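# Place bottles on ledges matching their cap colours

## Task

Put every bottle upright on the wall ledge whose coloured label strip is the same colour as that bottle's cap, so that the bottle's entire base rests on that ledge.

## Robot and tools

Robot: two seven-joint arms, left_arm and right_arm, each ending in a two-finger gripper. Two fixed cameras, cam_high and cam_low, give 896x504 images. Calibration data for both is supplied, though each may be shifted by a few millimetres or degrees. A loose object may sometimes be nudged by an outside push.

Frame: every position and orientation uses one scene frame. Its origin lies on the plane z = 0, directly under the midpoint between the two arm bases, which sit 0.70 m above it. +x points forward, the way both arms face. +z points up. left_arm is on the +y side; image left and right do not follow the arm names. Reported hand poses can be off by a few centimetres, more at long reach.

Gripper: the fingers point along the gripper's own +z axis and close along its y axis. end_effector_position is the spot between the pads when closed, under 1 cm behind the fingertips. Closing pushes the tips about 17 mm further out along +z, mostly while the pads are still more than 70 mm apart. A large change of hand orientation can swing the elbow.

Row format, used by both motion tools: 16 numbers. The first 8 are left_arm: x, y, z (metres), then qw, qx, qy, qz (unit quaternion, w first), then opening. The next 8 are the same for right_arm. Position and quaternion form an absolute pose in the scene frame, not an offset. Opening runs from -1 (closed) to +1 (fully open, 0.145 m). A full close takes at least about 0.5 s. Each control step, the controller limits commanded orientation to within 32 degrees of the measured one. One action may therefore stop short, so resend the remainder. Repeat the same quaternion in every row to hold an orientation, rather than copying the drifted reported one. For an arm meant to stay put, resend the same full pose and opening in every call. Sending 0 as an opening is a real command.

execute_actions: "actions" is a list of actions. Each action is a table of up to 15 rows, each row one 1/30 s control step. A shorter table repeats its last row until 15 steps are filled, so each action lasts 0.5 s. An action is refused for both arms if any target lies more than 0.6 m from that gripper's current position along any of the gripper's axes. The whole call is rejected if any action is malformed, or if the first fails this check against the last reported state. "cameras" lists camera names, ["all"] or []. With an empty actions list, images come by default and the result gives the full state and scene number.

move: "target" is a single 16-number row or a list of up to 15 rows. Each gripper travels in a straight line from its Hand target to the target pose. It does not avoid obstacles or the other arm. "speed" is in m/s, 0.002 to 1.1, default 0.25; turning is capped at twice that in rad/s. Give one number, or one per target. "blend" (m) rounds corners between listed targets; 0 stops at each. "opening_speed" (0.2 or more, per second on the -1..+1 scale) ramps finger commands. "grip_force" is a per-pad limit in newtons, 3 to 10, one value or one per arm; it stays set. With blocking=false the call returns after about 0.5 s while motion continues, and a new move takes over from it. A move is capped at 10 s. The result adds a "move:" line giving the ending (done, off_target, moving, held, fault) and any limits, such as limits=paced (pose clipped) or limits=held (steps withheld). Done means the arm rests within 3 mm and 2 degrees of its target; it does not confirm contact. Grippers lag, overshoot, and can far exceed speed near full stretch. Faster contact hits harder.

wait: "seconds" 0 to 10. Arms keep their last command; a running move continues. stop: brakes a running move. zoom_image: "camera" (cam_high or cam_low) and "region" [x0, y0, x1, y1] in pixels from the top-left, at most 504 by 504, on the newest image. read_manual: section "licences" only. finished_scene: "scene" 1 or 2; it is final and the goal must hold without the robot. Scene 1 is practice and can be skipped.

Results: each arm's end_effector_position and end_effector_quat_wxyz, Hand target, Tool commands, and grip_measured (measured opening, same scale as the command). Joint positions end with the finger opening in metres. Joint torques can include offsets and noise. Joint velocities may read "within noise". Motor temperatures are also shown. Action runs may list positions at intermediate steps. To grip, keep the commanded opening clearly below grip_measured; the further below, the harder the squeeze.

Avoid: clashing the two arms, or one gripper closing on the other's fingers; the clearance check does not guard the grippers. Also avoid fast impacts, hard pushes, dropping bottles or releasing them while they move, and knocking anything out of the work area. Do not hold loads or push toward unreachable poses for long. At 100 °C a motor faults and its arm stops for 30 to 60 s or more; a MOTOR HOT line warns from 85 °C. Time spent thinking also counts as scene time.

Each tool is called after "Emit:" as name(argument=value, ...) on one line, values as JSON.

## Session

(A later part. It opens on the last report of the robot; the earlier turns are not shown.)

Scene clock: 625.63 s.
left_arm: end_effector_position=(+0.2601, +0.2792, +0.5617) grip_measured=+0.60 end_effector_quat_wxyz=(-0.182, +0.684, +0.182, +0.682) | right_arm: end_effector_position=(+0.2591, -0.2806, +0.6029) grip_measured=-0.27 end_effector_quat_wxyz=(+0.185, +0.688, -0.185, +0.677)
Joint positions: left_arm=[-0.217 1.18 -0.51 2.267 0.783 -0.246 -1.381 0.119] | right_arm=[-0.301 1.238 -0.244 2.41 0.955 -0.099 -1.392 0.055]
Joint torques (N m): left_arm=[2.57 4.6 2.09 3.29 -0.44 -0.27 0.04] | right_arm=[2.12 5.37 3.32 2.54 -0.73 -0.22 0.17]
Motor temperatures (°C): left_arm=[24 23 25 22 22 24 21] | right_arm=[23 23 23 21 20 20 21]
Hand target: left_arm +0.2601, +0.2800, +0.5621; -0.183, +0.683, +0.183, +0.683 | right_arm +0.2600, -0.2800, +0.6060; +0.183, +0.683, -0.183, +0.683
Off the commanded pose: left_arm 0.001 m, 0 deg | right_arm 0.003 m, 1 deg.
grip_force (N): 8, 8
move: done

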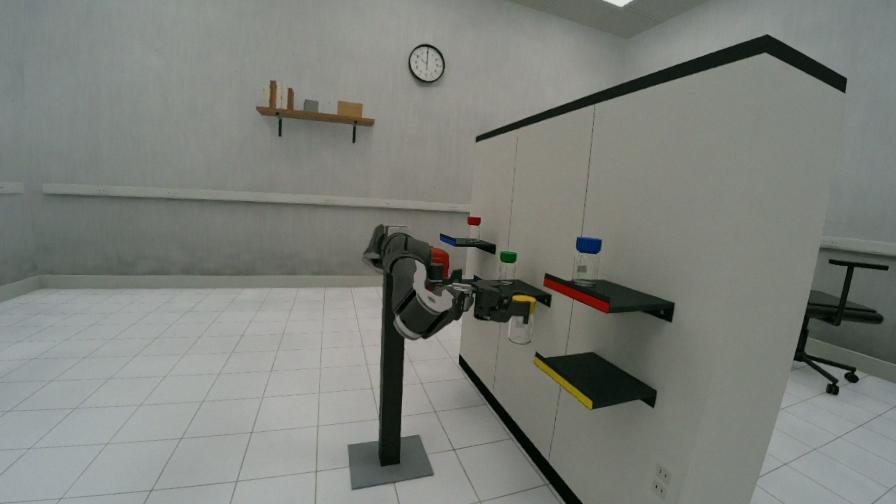

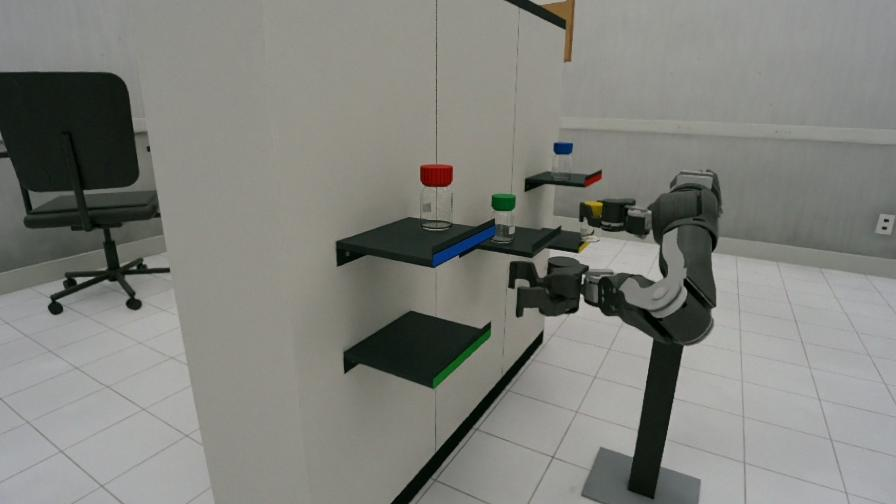

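Emit:
move(target=[[0.295,0.18,0.63,-0.0923,0.701,0.0923,0.701,0.2,0.385,-0.372,0.606,0.183,0.683,-0.183,0.683,-0.6],[0.302,0.056,0.66,0,0.7071,0,0.7071,0.2,0.387,-0.373,0.572,0.183,0.683,-0.183,0.683,-0.6]], speed=0.12, cameras=["all"])

Emit:
zoom_image(camera="cam_high", region=[440, 210, 680, 420])

Emit:
zoom_image(camera="cam_low", region=[470, 150, 620, 270])

Scene clock: 638.00 s.
left_arm: end_effector_position=(+0.3016, +0.0555, +0.6612) grip_measured=+0.20 end_effector_quat_wxyz=(+0.003, +0.706, +0.000, +0.708) | right_arm: end_effector_position=(+0.3863, -0.3743, +0.5704) grip_measured=-0.27 end_effector_quat_wxyz=(+0.185, +0.686, -0.186, +0.678)
Joint positions: left_arm=[0.633 0.342 -0.96 2.327 0.932 0.647 -1.473 0.09] | right_arm=[0.308 1.013 -0.432 1.574 1.048 -0.052 -0.757 0.055]
Joint torques (N m): left_arm=[5.45 -0.49 1.2 2.22 -0.31 -0.06 -0.01] | right_arm=[4.6 5.37 3.47 2.22 -0.57 -0.63 0.18]
Hand target: left_arm +0.3020, +0.0560, +0.6600; +0.000, +0.707, +0.000, +0.707 | right_arm +0.3869, -0.3730, +0.5720; +0.183, +0.683, -0.183, +0.683
Off the commanded pose: left_arm 0.001 m, 0 deg | right_arm 0.002 m, 1 deg.
grip_force (N): 8, 8
move: done

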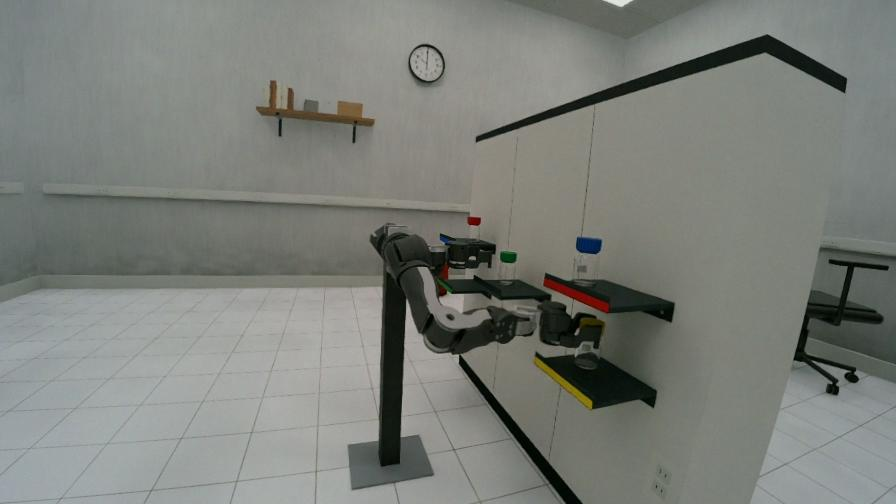

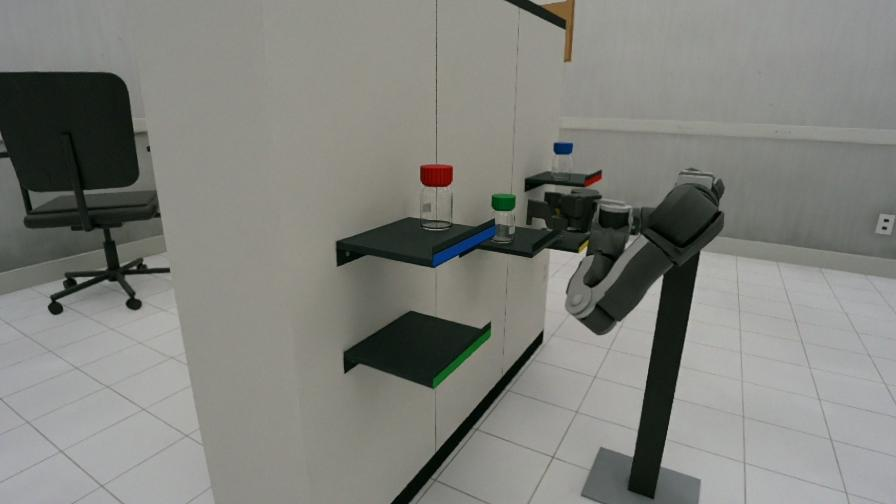

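Scaled by 2.100 from the camera's 896x504 image, which has a finer 1280x720 frame.

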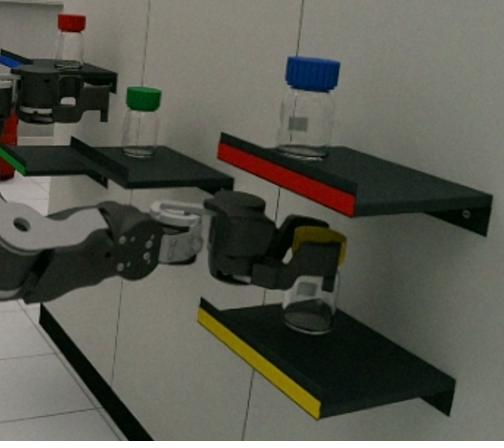

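Scaled by 3.360 from the camera's 896x504 image, which has a finer 1280x720 frame.

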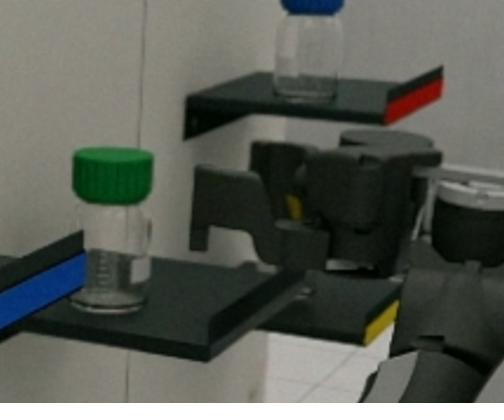

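Emit:
move(target=[[0.302,0.056,0.66,0,0.7071,0,0.7071,0.2,0.385,-0.382,0.572,0.183,0.683,-0.183,0.683,-0.6],[0.302,0.056,0.66,0,0.7071,0,0.7071,0.2,0.385,-0.382,0.564,0.183,0.683,-0.183,0.683,-0.6]], speed=0.05)

Emit:
move(target=[0.302,0.056,0.66,0,0.7071,0,0.7071,0.2,0.385,-0.382,0.56,0.183,0.683,-0.183,0.683,-0.6], speed=0.03, cameras=["cam_high"])

Emit:
zoom_image(camera="cam_high", region=[440, 210, 680, 420])

Scene clock: 666.90 s.
left_arm: end_effector_position=(+0.3016, +0.0555, +0.6612) grip_measured=+0.20 end_effector_quat_wxyz=(+0.003, +0.706, +0.000, +0.708) | right_arm: end_effector_position=(+0.3844, -0.3834, +0.5631) grip_measured=-0.27 end_effector_quat_wxyz=(+0.185, +0.686, -0.186, +0.679)
Joint positions: left_arm=[0.633 0.342 -0.96 2.327 0.932 0.647 -1.473 0.09] | right_arm=[0.288 1.024 -0.433 1.536 1.055 -0.095 -0.721 0.055]
Joint torques (N m): left_arm=[5.42 -0.49 1.22 2.22 -0.32 -0.05 -0.01] | right_arm=[4.47 5.79 3.4 2.09 -0.53 -0.63 0.19]
Hand target: left_arm +0.3020, +0.0560, +0.6600; +0.000, +0.707, +0.000, +0.707 | right_arm +0.3850, -0.3820, +0.5640; +0.183, +0.683, -0.183, +0.683
Off the commanded pose: left_arm 0.001 m, 0 deg | right_arm 0.002 m, 1 deg.
grip_force (N): 8, 8
move: done

Scene clock: 667.60 s.
left_arm: end_effector_position=(+0.3016, +0.0555, +0.6612) grip_measured=+0.20 end_effector_quat_wxyz=(+0.003, +0.706, +0.000, +0.708) | right_arm: end_effector_position=(+0.3848, -0.3832, +0.5626) grip_measured=-0.27 end_effector_quat_wxyz=(+0.186, +0.681, -0.184, +0.684)
Joint positions: left_arm=[0.633 0.342 -0.96 2.327 0.932 0.647 -1.473 0.09] | right_arm=[0.286 1.015 -0.433 1.527 1.038 -0.11 -0.716 0.055]
Joint torques (N m): left_arm=[5.42 -0.49 1.21 2.22 -0.32 -0.05 -0.01] | right_arm=[3.81 5.24 3.23 1.72 -0.29 -0.47 0.22]
Hand target: left_arm +0.3020, +0.0560, +0.6600; +0.000, +0.707, +0.000, +0.707 | right_arm +0.3850, -0.3819, +0.5600; +0.183, +0.683, -0.183, +0.683
Off the commanded pose: left_arm 0.001 m, 0 deg | right_arm 0.003 m, 0 deg.
grip_force (N): 8, 8
move: done
Images, in order (width x height): cam_high 896x504.

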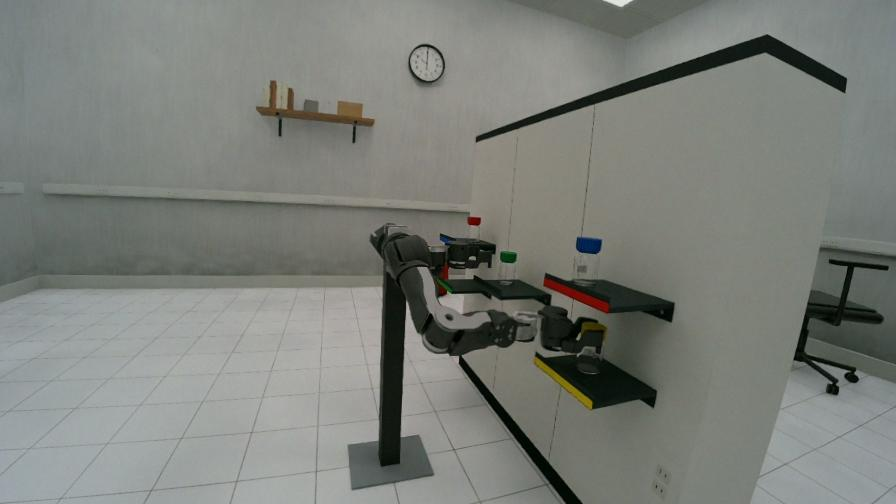

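Scaled by 2.100 from the camera's 896x504 image, which has a finer 1280x720 frame.

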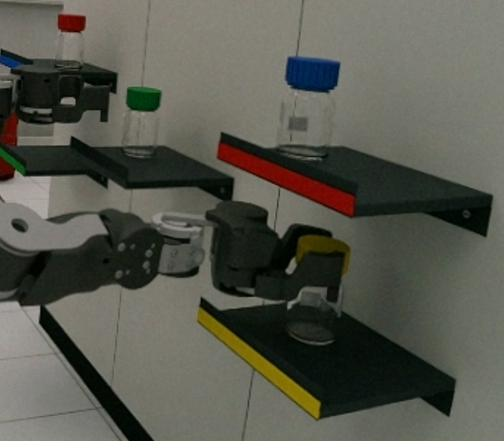

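Emit:
move(target=[[0.302,0.056,0.66,0,0.7071,0,0.7071,0.2,0.385,-0.382,0.562,0.183,0.683,-0.183,0.683,0.4],[0.388,0.056,0.66,0,0.7071,0,0.7071,0.2,0.26,-0.305,0.566,0.183,0.683,-0.183,0.683,0.4],[0.388,0.056,0.66,0,0.7071,0,0.7071,-0.6,0.26,-0.28,0.566,0.183,0.683,-0.183,0.683,0.4]], speed=0.12, opening_speed=0.8, cameras=["all"])

Emit:
zoom_image(camera="cam_high", region=[440, 210, 680, 420])

Emit:
zoom_image(camera="cam_low", region=[470, 150, 620, 270])

Scene clock: 684.83 s.
left_arm: end_effector_position=(+0.3875, +0.0550, +0.6599) grip_measured=-0.27 end_effector_quat_wxyz=(+0.002, +0.707, -0.001, +0.707) | right_arm: end_effector_position=(+0.2604, -0.2793, +0.5661) grip_measured=+0.40 end_effector_quat_wxyz=(+0.180, +0.683, -0.182, +0.684)
Joint positions: left_arm=[0.824 0.359 -0.901 1.935 0.968 0.496 -1.172 0.056] | right_arm=[-0.335 1.084 -0.332 2.282 0.762 -0.158 -1.294 0.105]
Joint torques (N m): left_arm=[8.19 -0.15 2.37 2.61 -0.32 -0.27 0.04] | right_arm=[1.83 3.97 2.41 2.71 -0.55 0.01 -0.15]
Hand target: left_arm +0.3880, +0.0560, +0.6600; +0.000, +0.707, +0.000, +0.707 | right_arm +0.2600, -0.2800, +0.5659; +0.183, +0.683, -0.183, +0.683
Off the commanded pose: left_arm 0.001 m, 0 deg | right_arm 0.001 m, 0 deg.
grip_force (N): 8, 8
move: done

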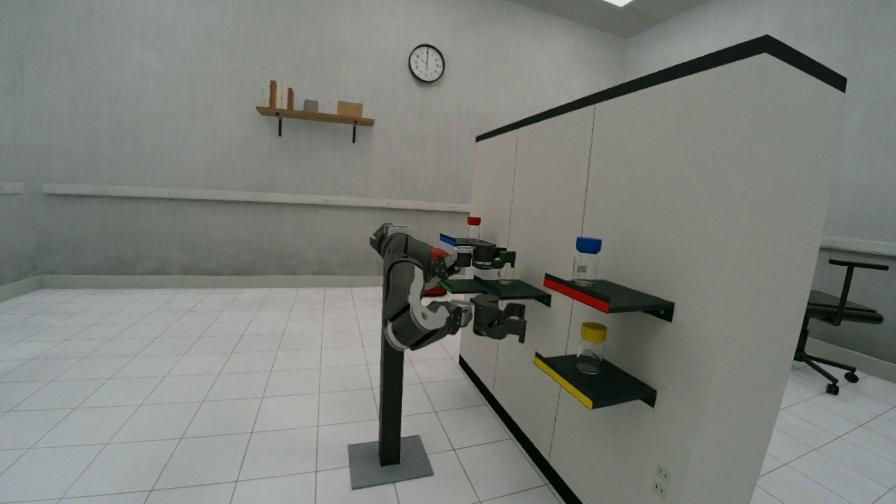

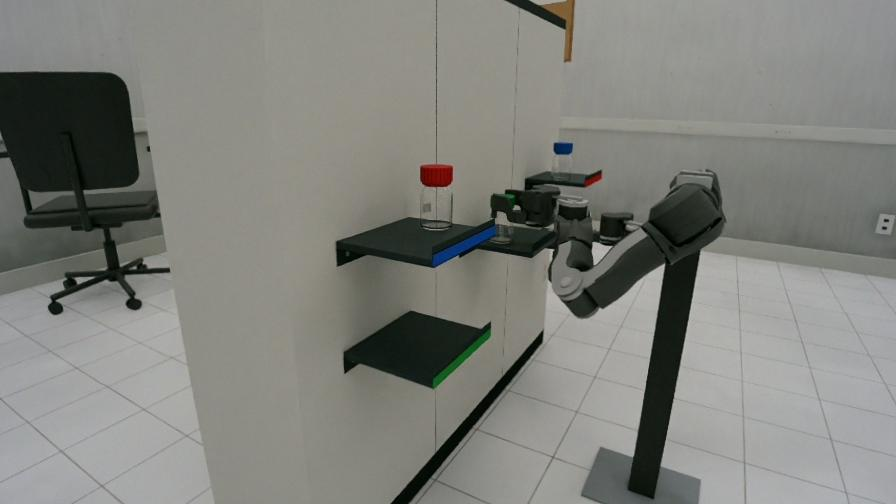

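Scaled by 2.100 from the camera's 896x504 image, which has a finer 1280x720 frame.

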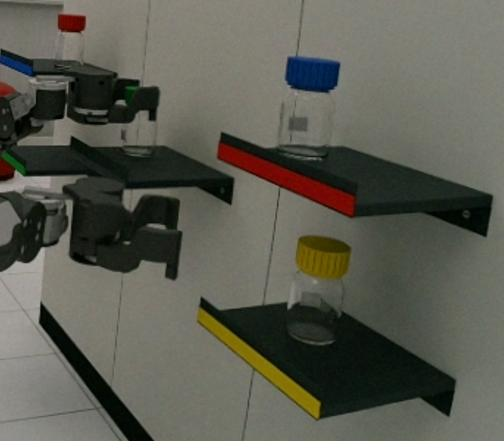

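Scaled by 3.360 from the camera's 896x504 image, which has a finer 1280x720 frame.

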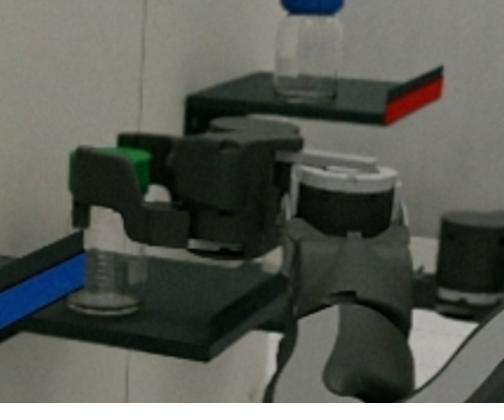

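Emit:
move(target=[[0.388,0.056,0.712,0,0.7071,0,0.7071,-0.6,0.265,-0.335,0.65,0,0.7071,0,0.7071,0.5],[0.305,0.06,0.712,0,0.7071,0,0.7071,-0.6,0.265,-0.335,0.755,0,0.7071,0,0.7071,0.5],[0.303,0.175,0.712,-0.0923,0.701,0.0923,0.701,-0.6,0.265,-0.335,0.755,0,0.7071,0,0.7071,0.5],[0.295,0.19,0.62,-0.13,0.695,0.13,0.695,-0.6,0.265,-0.335,0.755,0,0.7071,0,0.7071,0.5],[0.26,0.28,0.606,-0.183,0.683,0.183,0.683,-0.6,0.265,-0.335,0.755,0,0.7071,0,0.7071,0.5]], speed=0.15, blend=[0.01,0.02,0.02,0.02,0], cameras=["all"])

Emit:
zoom_image(camera="cam_high", region=[440, 210, 680, 420])

Scene clock: 713.97 s.
left_arm: end_effector_position=(+0.2593, +0.2804, +0.6041) grip_measured=-0.27 end_effector_quat_wxyz=(-0.184, +0.686, +0.185, +0.679) | right_arm: end_effector_position=(+0.2643, -0.3349, +0.7566) grip_measured=+0.50 end_effector_quat_wxyz=(+0.000, +0.705, +0.001, +0.710)
Joint positions: left_arm=[-0.32 1.207 -0.21 2.412 0.944 -0.075 -1.374 0.056] | right_arm=[-0.843 1.1 1.446 2.105 1.559 0.611 -0.078 0.112]
Joint torques (N m): left_arm=[2.65 4.95 2.26 3.04 -0.6 -0.33 0.23] | right_arm=[1.2 5.05 2.09 0.35 0.12 -0.35 -0.18]
Hand target: left_arm +0.2600, +0.2800, +0.6060; -0.183, +0.683, +0.183, +0.683 | right_arm +0.2650, -0.3349, +0.7549; +0.000, +0.707, +0.000, +0.707
Off the commanded pose: left_arm 0.002 m, 1 deg | right_arm 0.002 m, 0 deg.
joint sent to its limit (right arm) — joint 5 (forearm roll), upper limit. The joint targets still meet the commanded pose.
grip_force (N): 8, 8
move: done

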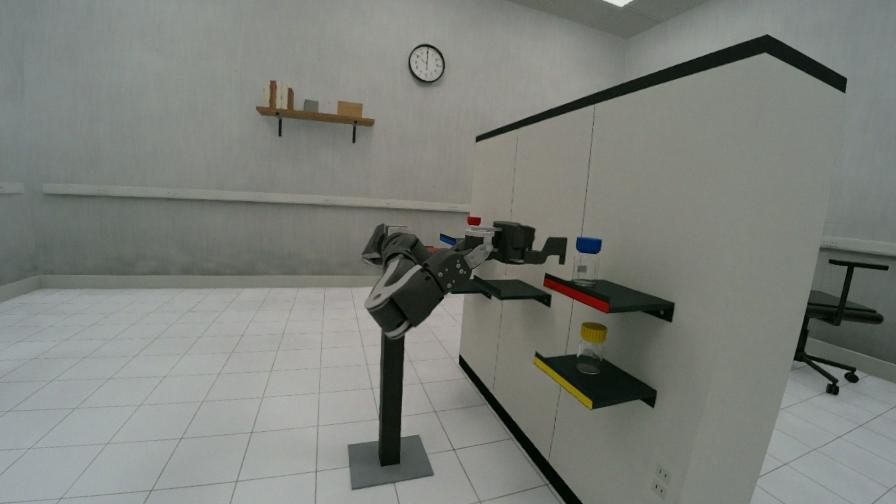

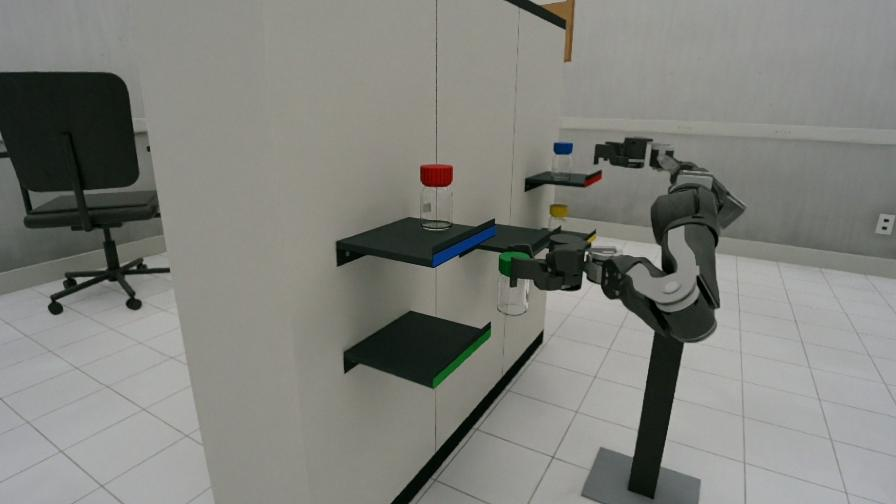

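Scaled by 2.100 from the camera's 896x504 image, which has a finer 1280x720 frame.

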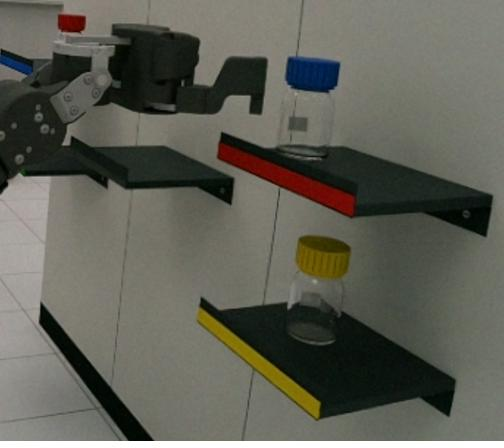

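Emit:
move(target=[[0.386,0.375,0.608,-0.183,0.683,0.183,0.683,-0.6,0.385,-0.333,0.755,0,0.7071,0,0.7071,0.5],[0.386,0.375,0.568,-0.183,0.683,0.183,0.683,-0.6,0.385,-0.333,0.755,0,0.7071,0,0.7071,0.5]], speed=0.12, cameras=["all"])

Emit:
zoom_image(camera="cam_high", region=[440, 210, 680, 420])

Emit:
zoom_image(camera="cam_low", region=[330, 130, 610, 400])

Scene clock: 726.17 s.
left_arm: end_effector_position=(+0.3855, +0.3765, +0.5694) grip_measured=-0.27 end_effector_quat_wxyz=(-0.185, +0.683, +0.185, +0.681) | right_arm: end_effector_position=(+0.3848, -0.3324, +0.7559) grip_measured=+0.50 end_effector_quat_wxyz=(+0.014, +0.701, +0.024, +0.713)
Joint positions: left_arm=[0.305 1.02 -0.441 1.565 1.048 -0.076 -0.751 0.056] | right_arm=[-1.311 1.644 1.56 1.676 1.559 0.236 -0.155 0.112]
Joint torques (N m): left_arm=[5.89 4.92 2.37 2.36 -0.39 -0.76 0.27] | right_arm=[3.52 2.07 4.59 0.2 0.06 -0.31 -0.18]
Hand target: left_arm +0.3860, +0.3750, +0.5680; -0.183, +0.683, +0.183, +0.683 | right_arm +0.3850, -0.3331, +0.7549; +0.015, +0.702, +0.022, +0.711
Off the commanded pose: left_arm 0.002 m, 0 deg | right_arm 0.001 m, 3 deg.
joint sent to its limit (right arm) — joint 1 (shoulder pitch), lower limit; joint 5 (forearm roll), upper limit. The joint targets are off in orientation, not in position.
grip_force (N): 8, 8
move: off_target (right_arm)

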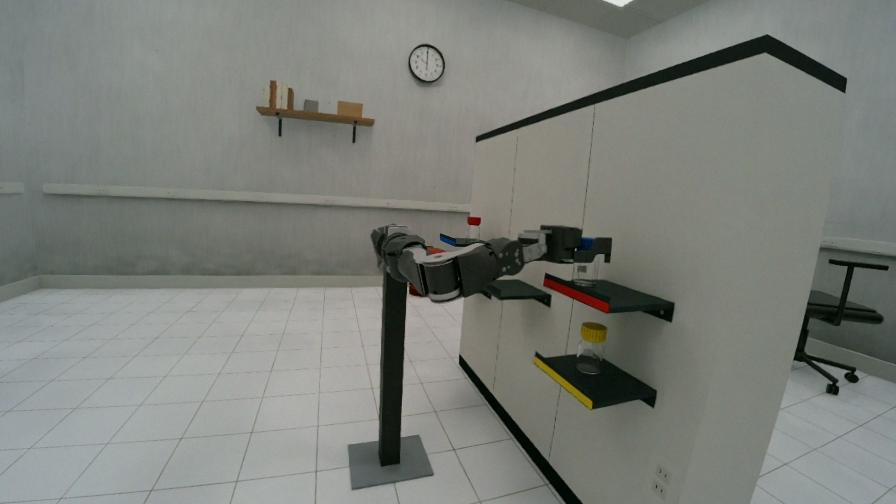

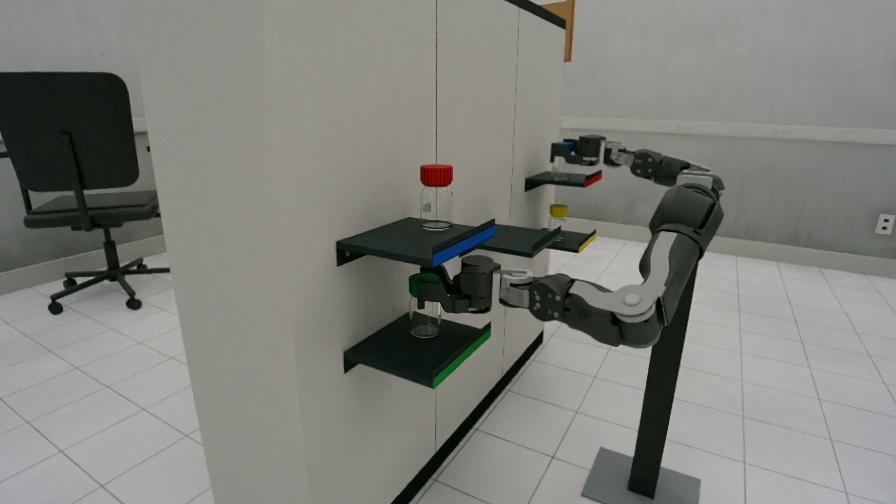

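Scaled by 2.100 from the camera's 896x504 image, which has a finer 1280x720 frame.

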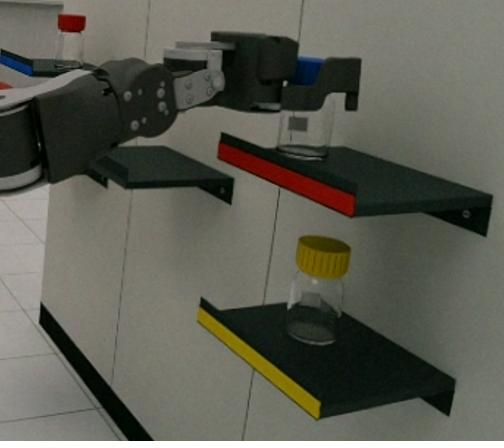

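Scaled by 1.800 from the camera's 896x504 image, which has a finer 1280x720 frame.

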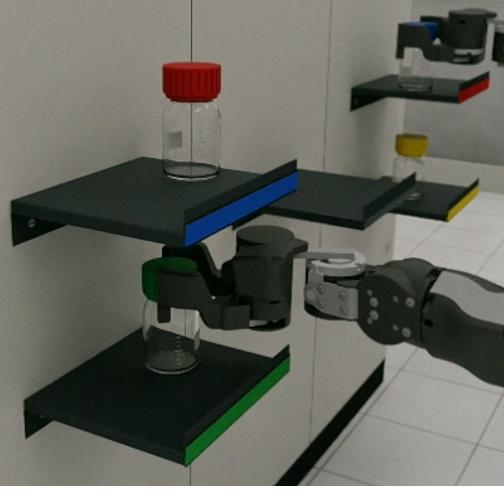

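Emit:
move(target=[[0.386,0.375,0.561,-0.183,0.683,0.183,0.683,-0.6,0.265,-0.335,0.756,0,0.7071,0,0.7071,0.5],[0.386,0.375,0.557,-0.183,0.683,0.183,0.683,-0.6,0.265,-0.335,0.65,0,0.7071,0,0.7071,0.5],[0.386,0.375,0.557,-0.183,0.683,0.183,0.683,-0.6,0.26,-0.28,0.566,0.183,0.683,-0.183,0.683,0.5]], speed=[0.05,0.15,0.15])

Scene clock: 744.87 s.
left_arm: end_effector_position=(+0.3862, +0.3769, +0.5680) grip_measured=-0.27 end_effector_quat_wxyz=(-0.186, +0.670, +0.183, +0.695) | right_arm: end_effector_position=(+0.2603, -0.2789, +0.5667) grip_measured=+0.50 end_effector_quat_wxyz=(+0.179, +0.683, -0.182, +0.685)
Joint positions: left_arm=[0.305 1.009 -0.458 1.54 1.018 -0.133 -0.744 0.056] | right_arm=[-0.455 0.553 0.024 2.283 0.513 0.173 -0.855 0.112]
Joint torques (N m): left_arm=[4.58 4 1.33 1.5 0.15 -0.13 0.26] | right_arm=[1.44 2.44 1.63 3.15 -0.4 -0.17 -0.17]
Hand target: left_arm +0.3857, +0.3749, +0.5569; -0.183, +0.683, +0.183, +0.683 | right_arm +0.2600, -0.2800, +0.5659; +0.183, +0.683, -0.183, +0.683
Off the commanded pose: left_arm 0.011 m, 2 deg | right_arm 0.001 m, 0 deg.
grip_force (N): 8, 8
move: off_target (left_arm)

Emit:
move(target=[[0.386,0.376,0.568,-0.183,0.683,0.183,0.683,-0.6,0.265,-0.29,0.66,0.165,0.6876,-0.165,0.6876,0.5],[0.386,0.376,0.568,-0.183,0.683,0.183,0.683,0.3,0.27,-0.285,0.755,0.153,0.690,-0.153,0.690,0.5],[0.26,0.295,0.568,-0.183,0.683,0.183,0.683,0.3,0.27,-0.285,0.755,0.153,0.690,-0.153,0.690,0.5]], speed=0.12, opening_speed=0.8, cameras=["all"])

Emit:
zoom_image(camera="cam_low", region=[330, 130, 610, 400])

Scene clock: 763.53 s.
left_arm: end_effector_position=(+0.2605, +0.2939, +0.5677) grip_measured=+0.30 end_effector_quat_wxyz=(-0.182, +0.685, +0.180, +0.683) | right_arm: end_effector_position=(+0.2741, -0.2871, +0.7567) grip_measured=+0.50 end_effector_quat_wxyz=(+0.148, +0.663, -0.129, +0.723)
Joint positions: left_arm=[-0.407 1.199 -0.273 2.267 0.837 -0.255 -1.286 0.098] | right_arm=[0.266 1.028 0.341 2.44 1.559 0.783 -1.201 0.112]
Joint torques (N m): left_arm=[2.28 3.97 2.29 3.26 -0.42 -0.32 -0.05] | right_arm=[2.89 4.05 1.21 0.53 -0.27 -0.05 -0.18]
Hand target: left_arm +0.2600, +0.2950, +0.5679; -0.183, +0.683, +0.183, +0.683 | right_arm +0.2742, -0.2870, +0.7557; +0.149, +0.664, -0.129, +0.721
Off the commanded pose: left_arm 0.001 m, 0 deg | right_arm 0.005 m, 6 deg.
joint sent to its limit (right arm) — joint 4 (elbow), upper limit, where the elbow is as bent as it goes; joint 5 (forearm roll), upper limit; joint 6 (wrist pitch), upper limit. The joint targets are off in position and orientation.
grip_force (N): 8, 8
move: off_target (right_arm)

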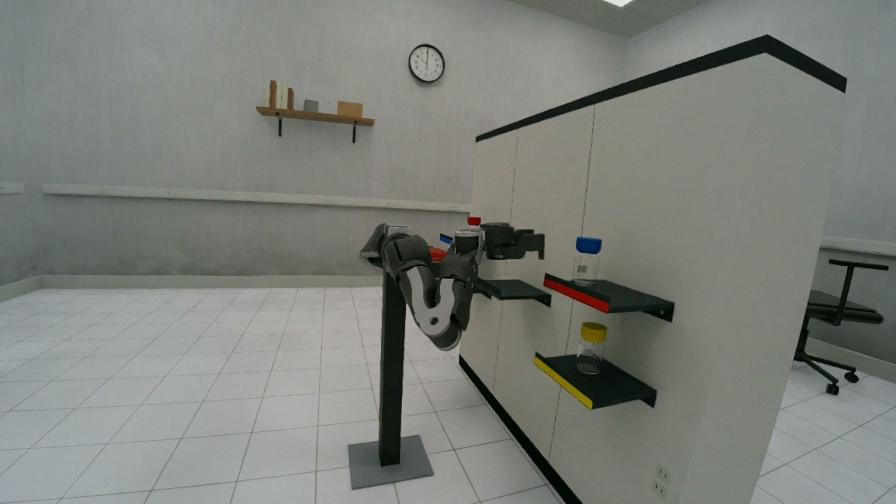

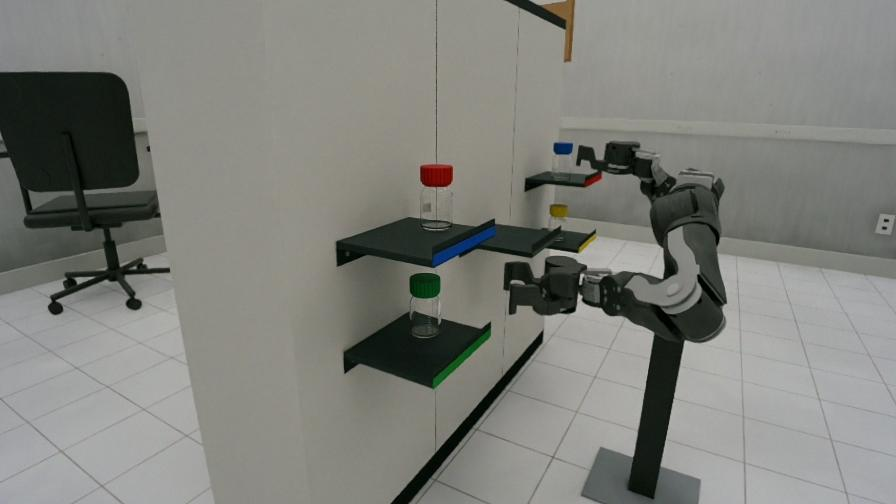

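Scaled by 1.800 from the camera's 896x504 image, which has a finer 1280x720 frame.

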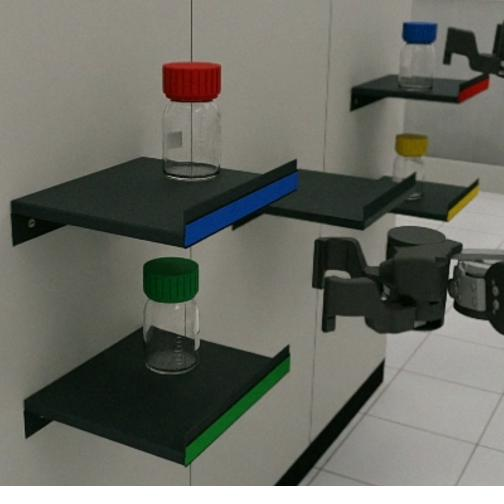

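Emit:
move(target=[0.26,0.28,0.568,-0.183,0.683,0.183,0.683,0.3,0.385,-0.332,0.755,0.135,0.694,-0.135,0.694,0.5], speed=0.12, cameras=["all"])

Emit:
zoom_image(camera="cam_high", region=[440, 210, 680, 420])

Scene clock: 773.50 s.
left_arm: end_effector_position=(+0.2607, +0.2804, +0.5683) grip_measured=+0.30 end_effector_quat_wxyz=(-0.183, +0.683, +0.181, +0.684) | right_arm: end_effector_position=(+0.3844, -0.3335, +0.7546) grip_measured=+0.50 end_effector_quat_wxyz=(+0.137, +0.695, -0.137, +0.693)
Joint positions: left_arm=[-0.327 1.103 -0.338 2.285 0.773 -0.16 -1.305 0.098] | right_arm=[0.802 1.016 -0.221 1.819 1.288 0.703 -0.824 0.112]
Joint torques (N m): left_arm=[2.73 3.28 1.47 4.29 -0.44 -0.15 -0.04] | right_arm=[5.13 3.52 2.71 1.55 -0.31 -0.43 0.17]
Hand target: left_arm +0.2600, +0.2799, +0.5681; -0.183, +0.683, +0.183, +0.683 | right_arm +0.3850, -0.3319, +0.7549; +0.135, +0.694, -0.135, +0.694
Off the commanded pose: left_arm 0.001 m, 0 deg | right_arm 0.002 m, 0 deg.
grip_force (N): 8, 8
move: done

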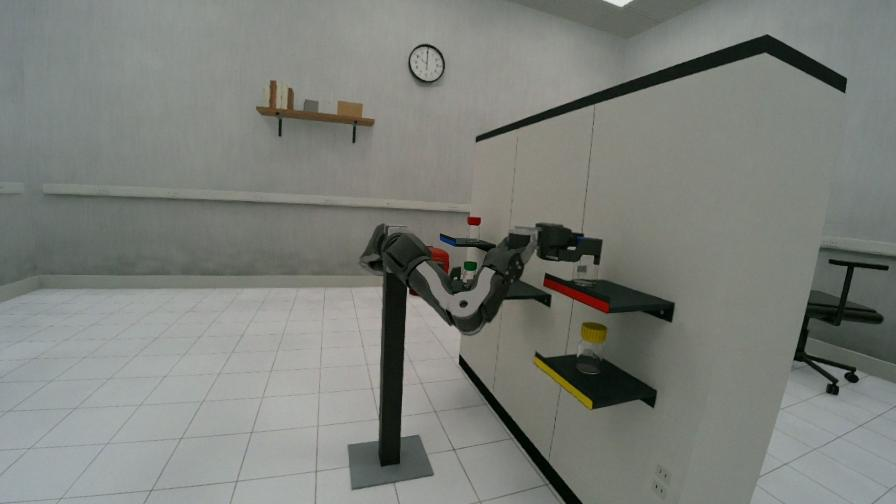

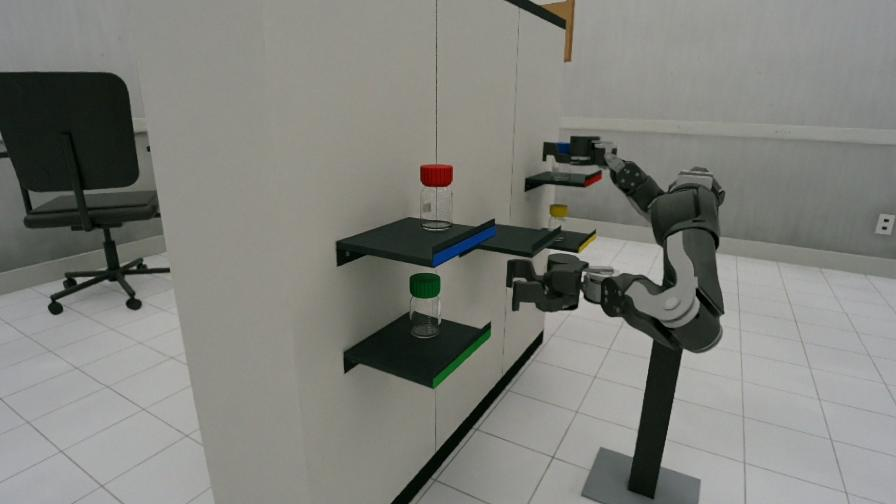

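Scaled by 2.100 from the camera's 896x504 image, which has a finer 1280x720 frame.

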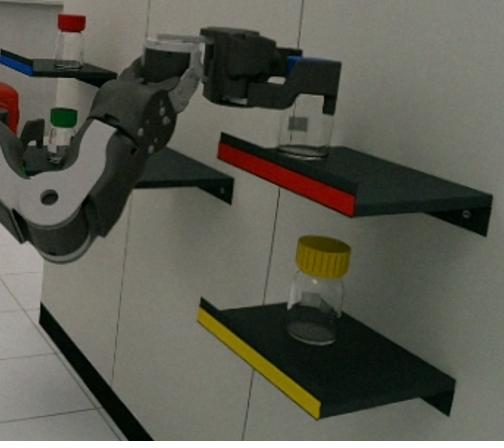

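Emit:
move(target=[[0.26,0.28,0.568,-0.183,0.683,0.183,0.683,0.3,0.385,-0.333,0.755,0.135,0.694,-0.135,0.694,-0.6],[0.26,0.28,0.568,-0.183,0.683,0.183,0.683,0.3,0.385,-0.333,0.805,0.135,0.694,-0.135,0.694,-0.6],[0.26,0.28,0.568,-0.183,0.683,0.183,0.683,0.3,0.285,-0.29,0.805,0.135,0.694,-0.135,0.694,-0.6],[0.26,0.28,0.568,-0.183,0.683,0.183,0.683,0.3,0.305,-0.16,0.75,0.05,0.705,-0.05,0.705,-0.6],[0.26,0.28,0.568,-0.183,0.683,0.183,0.683,0.3,0.308,0.055,0.715,0,0.7071,0,0.7071,-0.6]], speed=0.15, blend=[0,0.01,0.02,0.03,0], opening_speed=0.8, cameras=["all"])

Emit:
zoom_image(camera="cam_high", region=[440, 210, 680, 420])

Scene clock: 793.30 s.
left_arm: end_effector_position=(+0.2607, +0.2803, +0.5682) grip_measured=+0.30 end_effector_quat_wxyz=(-0.183, +0.683, +0.181, +0.684) | right_arm: end_effector_position=(+0.3085, +0.0555, +0.7134) grip_measured=-0.37 end_effector_quat_wxyz=(-0.025, +0.685, +0.029, +0.728)
Joint positions: left_arm=[-0.327 1.102 -0.338 2.285 0.773 -0.16 -1.305 0.098] | right_arm=[0.873 -0.177 -1.055 1.949 0.896 0.751 -1.565 0.048]
Joint torques (N m): left_arm=[2.7 3.28 1.48 4.29 -0.44 -0.15 -0.04] | right_arm=[5.16 -2.81 2.18 2.33 -0.53 -0.06 -0.07]
Hand target: left_arm +0.2600, +0.2799, +0.5680; -0.183, +0.683, +0.183, +0.683 | right_arm +0.3083, +0.0548, +0.7147; -0.026, +0.683, +0.026, +0.730
Off the commanded pose: left_arm 0.001 m, 0 deg | right_arm 0.002 m, 6 deg.
joint sent to its limit (right arm) — joint 2 (shoulder roll), lower limit; joint 7 (wrist yaw), lower limit. The joint targets are off in orientation, not in position.
grip_force (N): 8, 8
move: off_target (right_arm)

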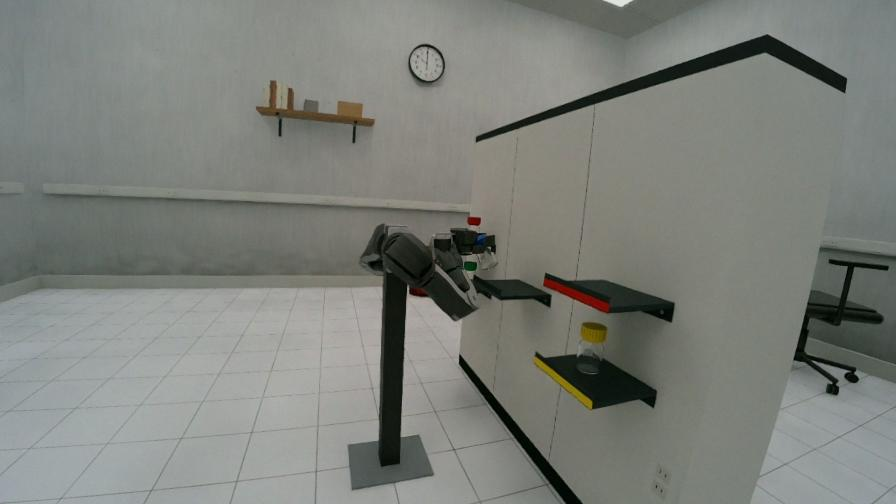

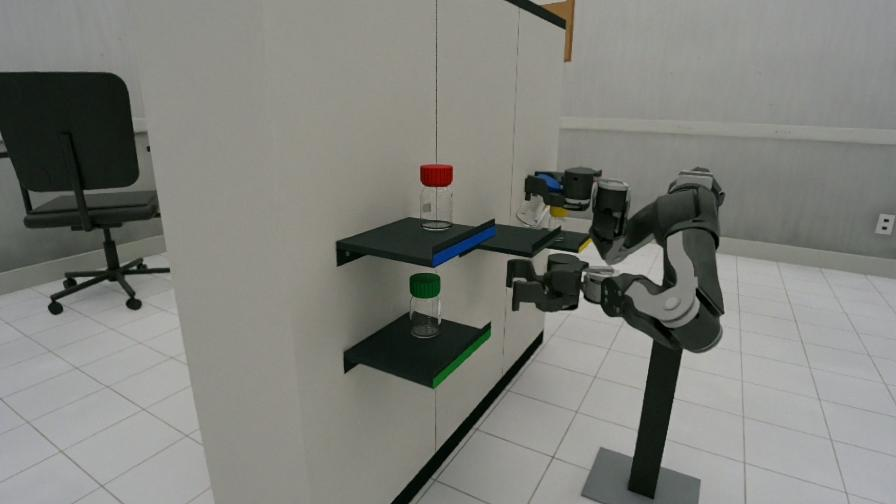

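Scaled by 2.100 from the camera's 896x504 image, which has a finer 1280x720 frame.

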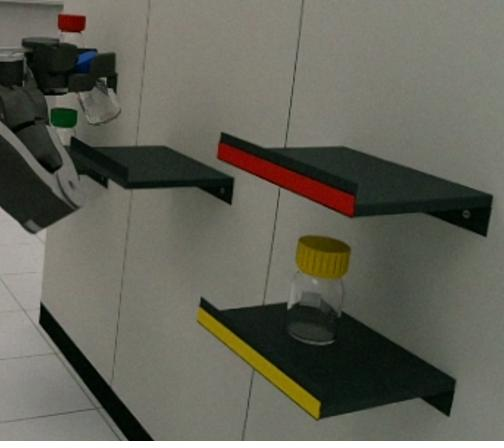

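Emit:
zoom_image(camera="cam_low", region=[470, 150, 620, 270])

Emit:
zoom_image(camera="cam_high", region=[440, 210, 540, 290])

Scaled by 3.360 from the camera's 896x504 image, which has a finer 1280x720 frame.

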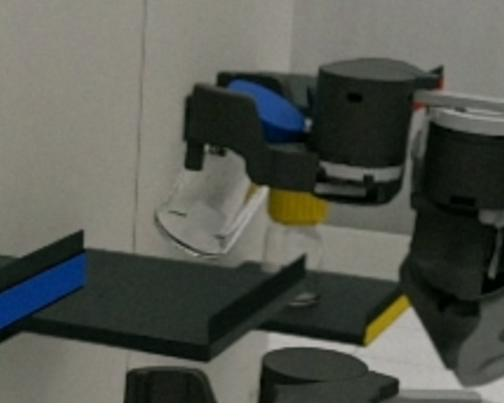

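Scaled by 5.040 from the camera's 896x504 image, which has a finer 1280x720 frame.

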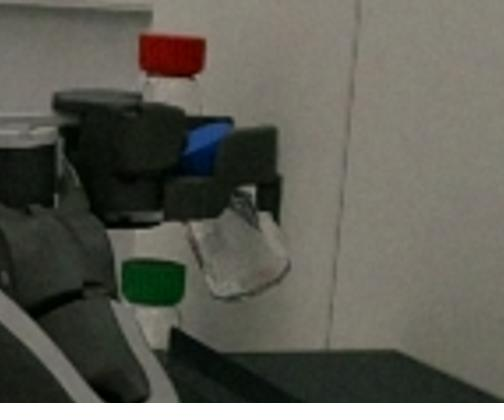

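Emit:
move(target=[0.26,0.28,0.568,-0.183,0.683,0.183,0.683,0.3,0.39,0.02,0.715,0,0.7071,0,0.7071,-0.8], speed=0.1, grip_force=10, cameras=["all"])

Emit:
zoom_image(camera="cam_low", region=[470, 150, 620, 270])

Emit:
zoom_image(camera="cam_high", region=[440, 210, 580, 310])

Scene clock: 829.80 s.
left_arm: end_effector_position=(+0.2607, +0.2803, +0.5682) grip_measured=+0.30 end_effector_quat_wxyz=(-0.183, +0.683, +0.181, +0.684) | right_arm: end_effector_position=(+0.3905, +0.0194, +0.7116) grip_measured=-0.39 end_effector_quat_wxyz=(+0.004, +0.711, +0.001, +0.703)
Joint positions: left_arm=[-0.327 1.102 -0.338 2.285 0.773 -0.16 -1.305 0.098] | right_arm=[1.028 -0.027 -0.907 1.709 1.001 0.658 -1.354 0.047]
Joint torques (N m): left_arm=[2.73 3.28 1.48 4.29 -0.43 -0.15 -0.04] | right_arm=[7.37 -1.99 2.74 2.52 -0.53 -0.22 0.15]
Hand target: left_arm +0.2600, +0.2799, +0.5680; -0.183, +0.683, +0.183, +0.683 | right_arm +0.3900, +0.0199, +0.7150; +0.000, +0.707, +0.000, +0.707
Off the commanded pose: left_arm 0.001 m, 0 deg | right_arm 0.003 m, 1 deg.
move: done

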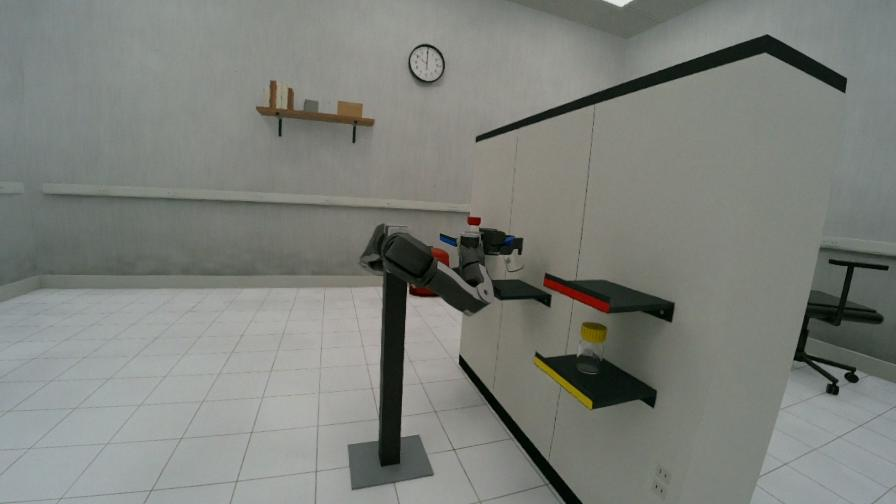

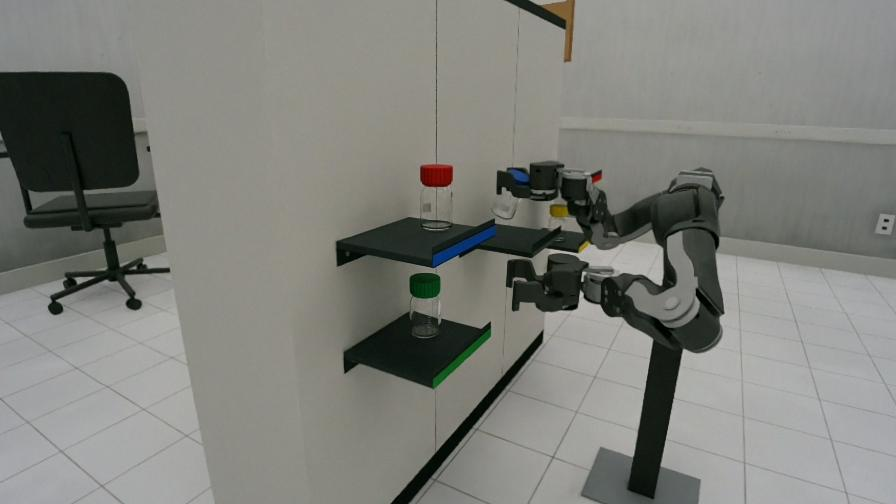

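Scaled by 3.360 from the camera's 896x504 image, which has a finer 1280x720 frame.

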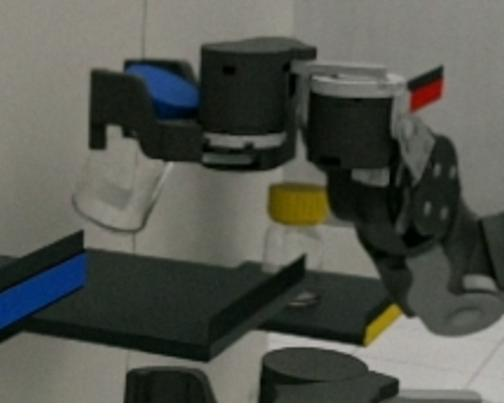

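Scaled by 3.600 from the camera's 896x504 image, which has a finer 1280x720 frame.

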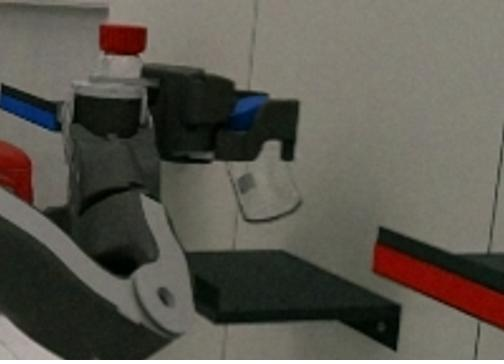

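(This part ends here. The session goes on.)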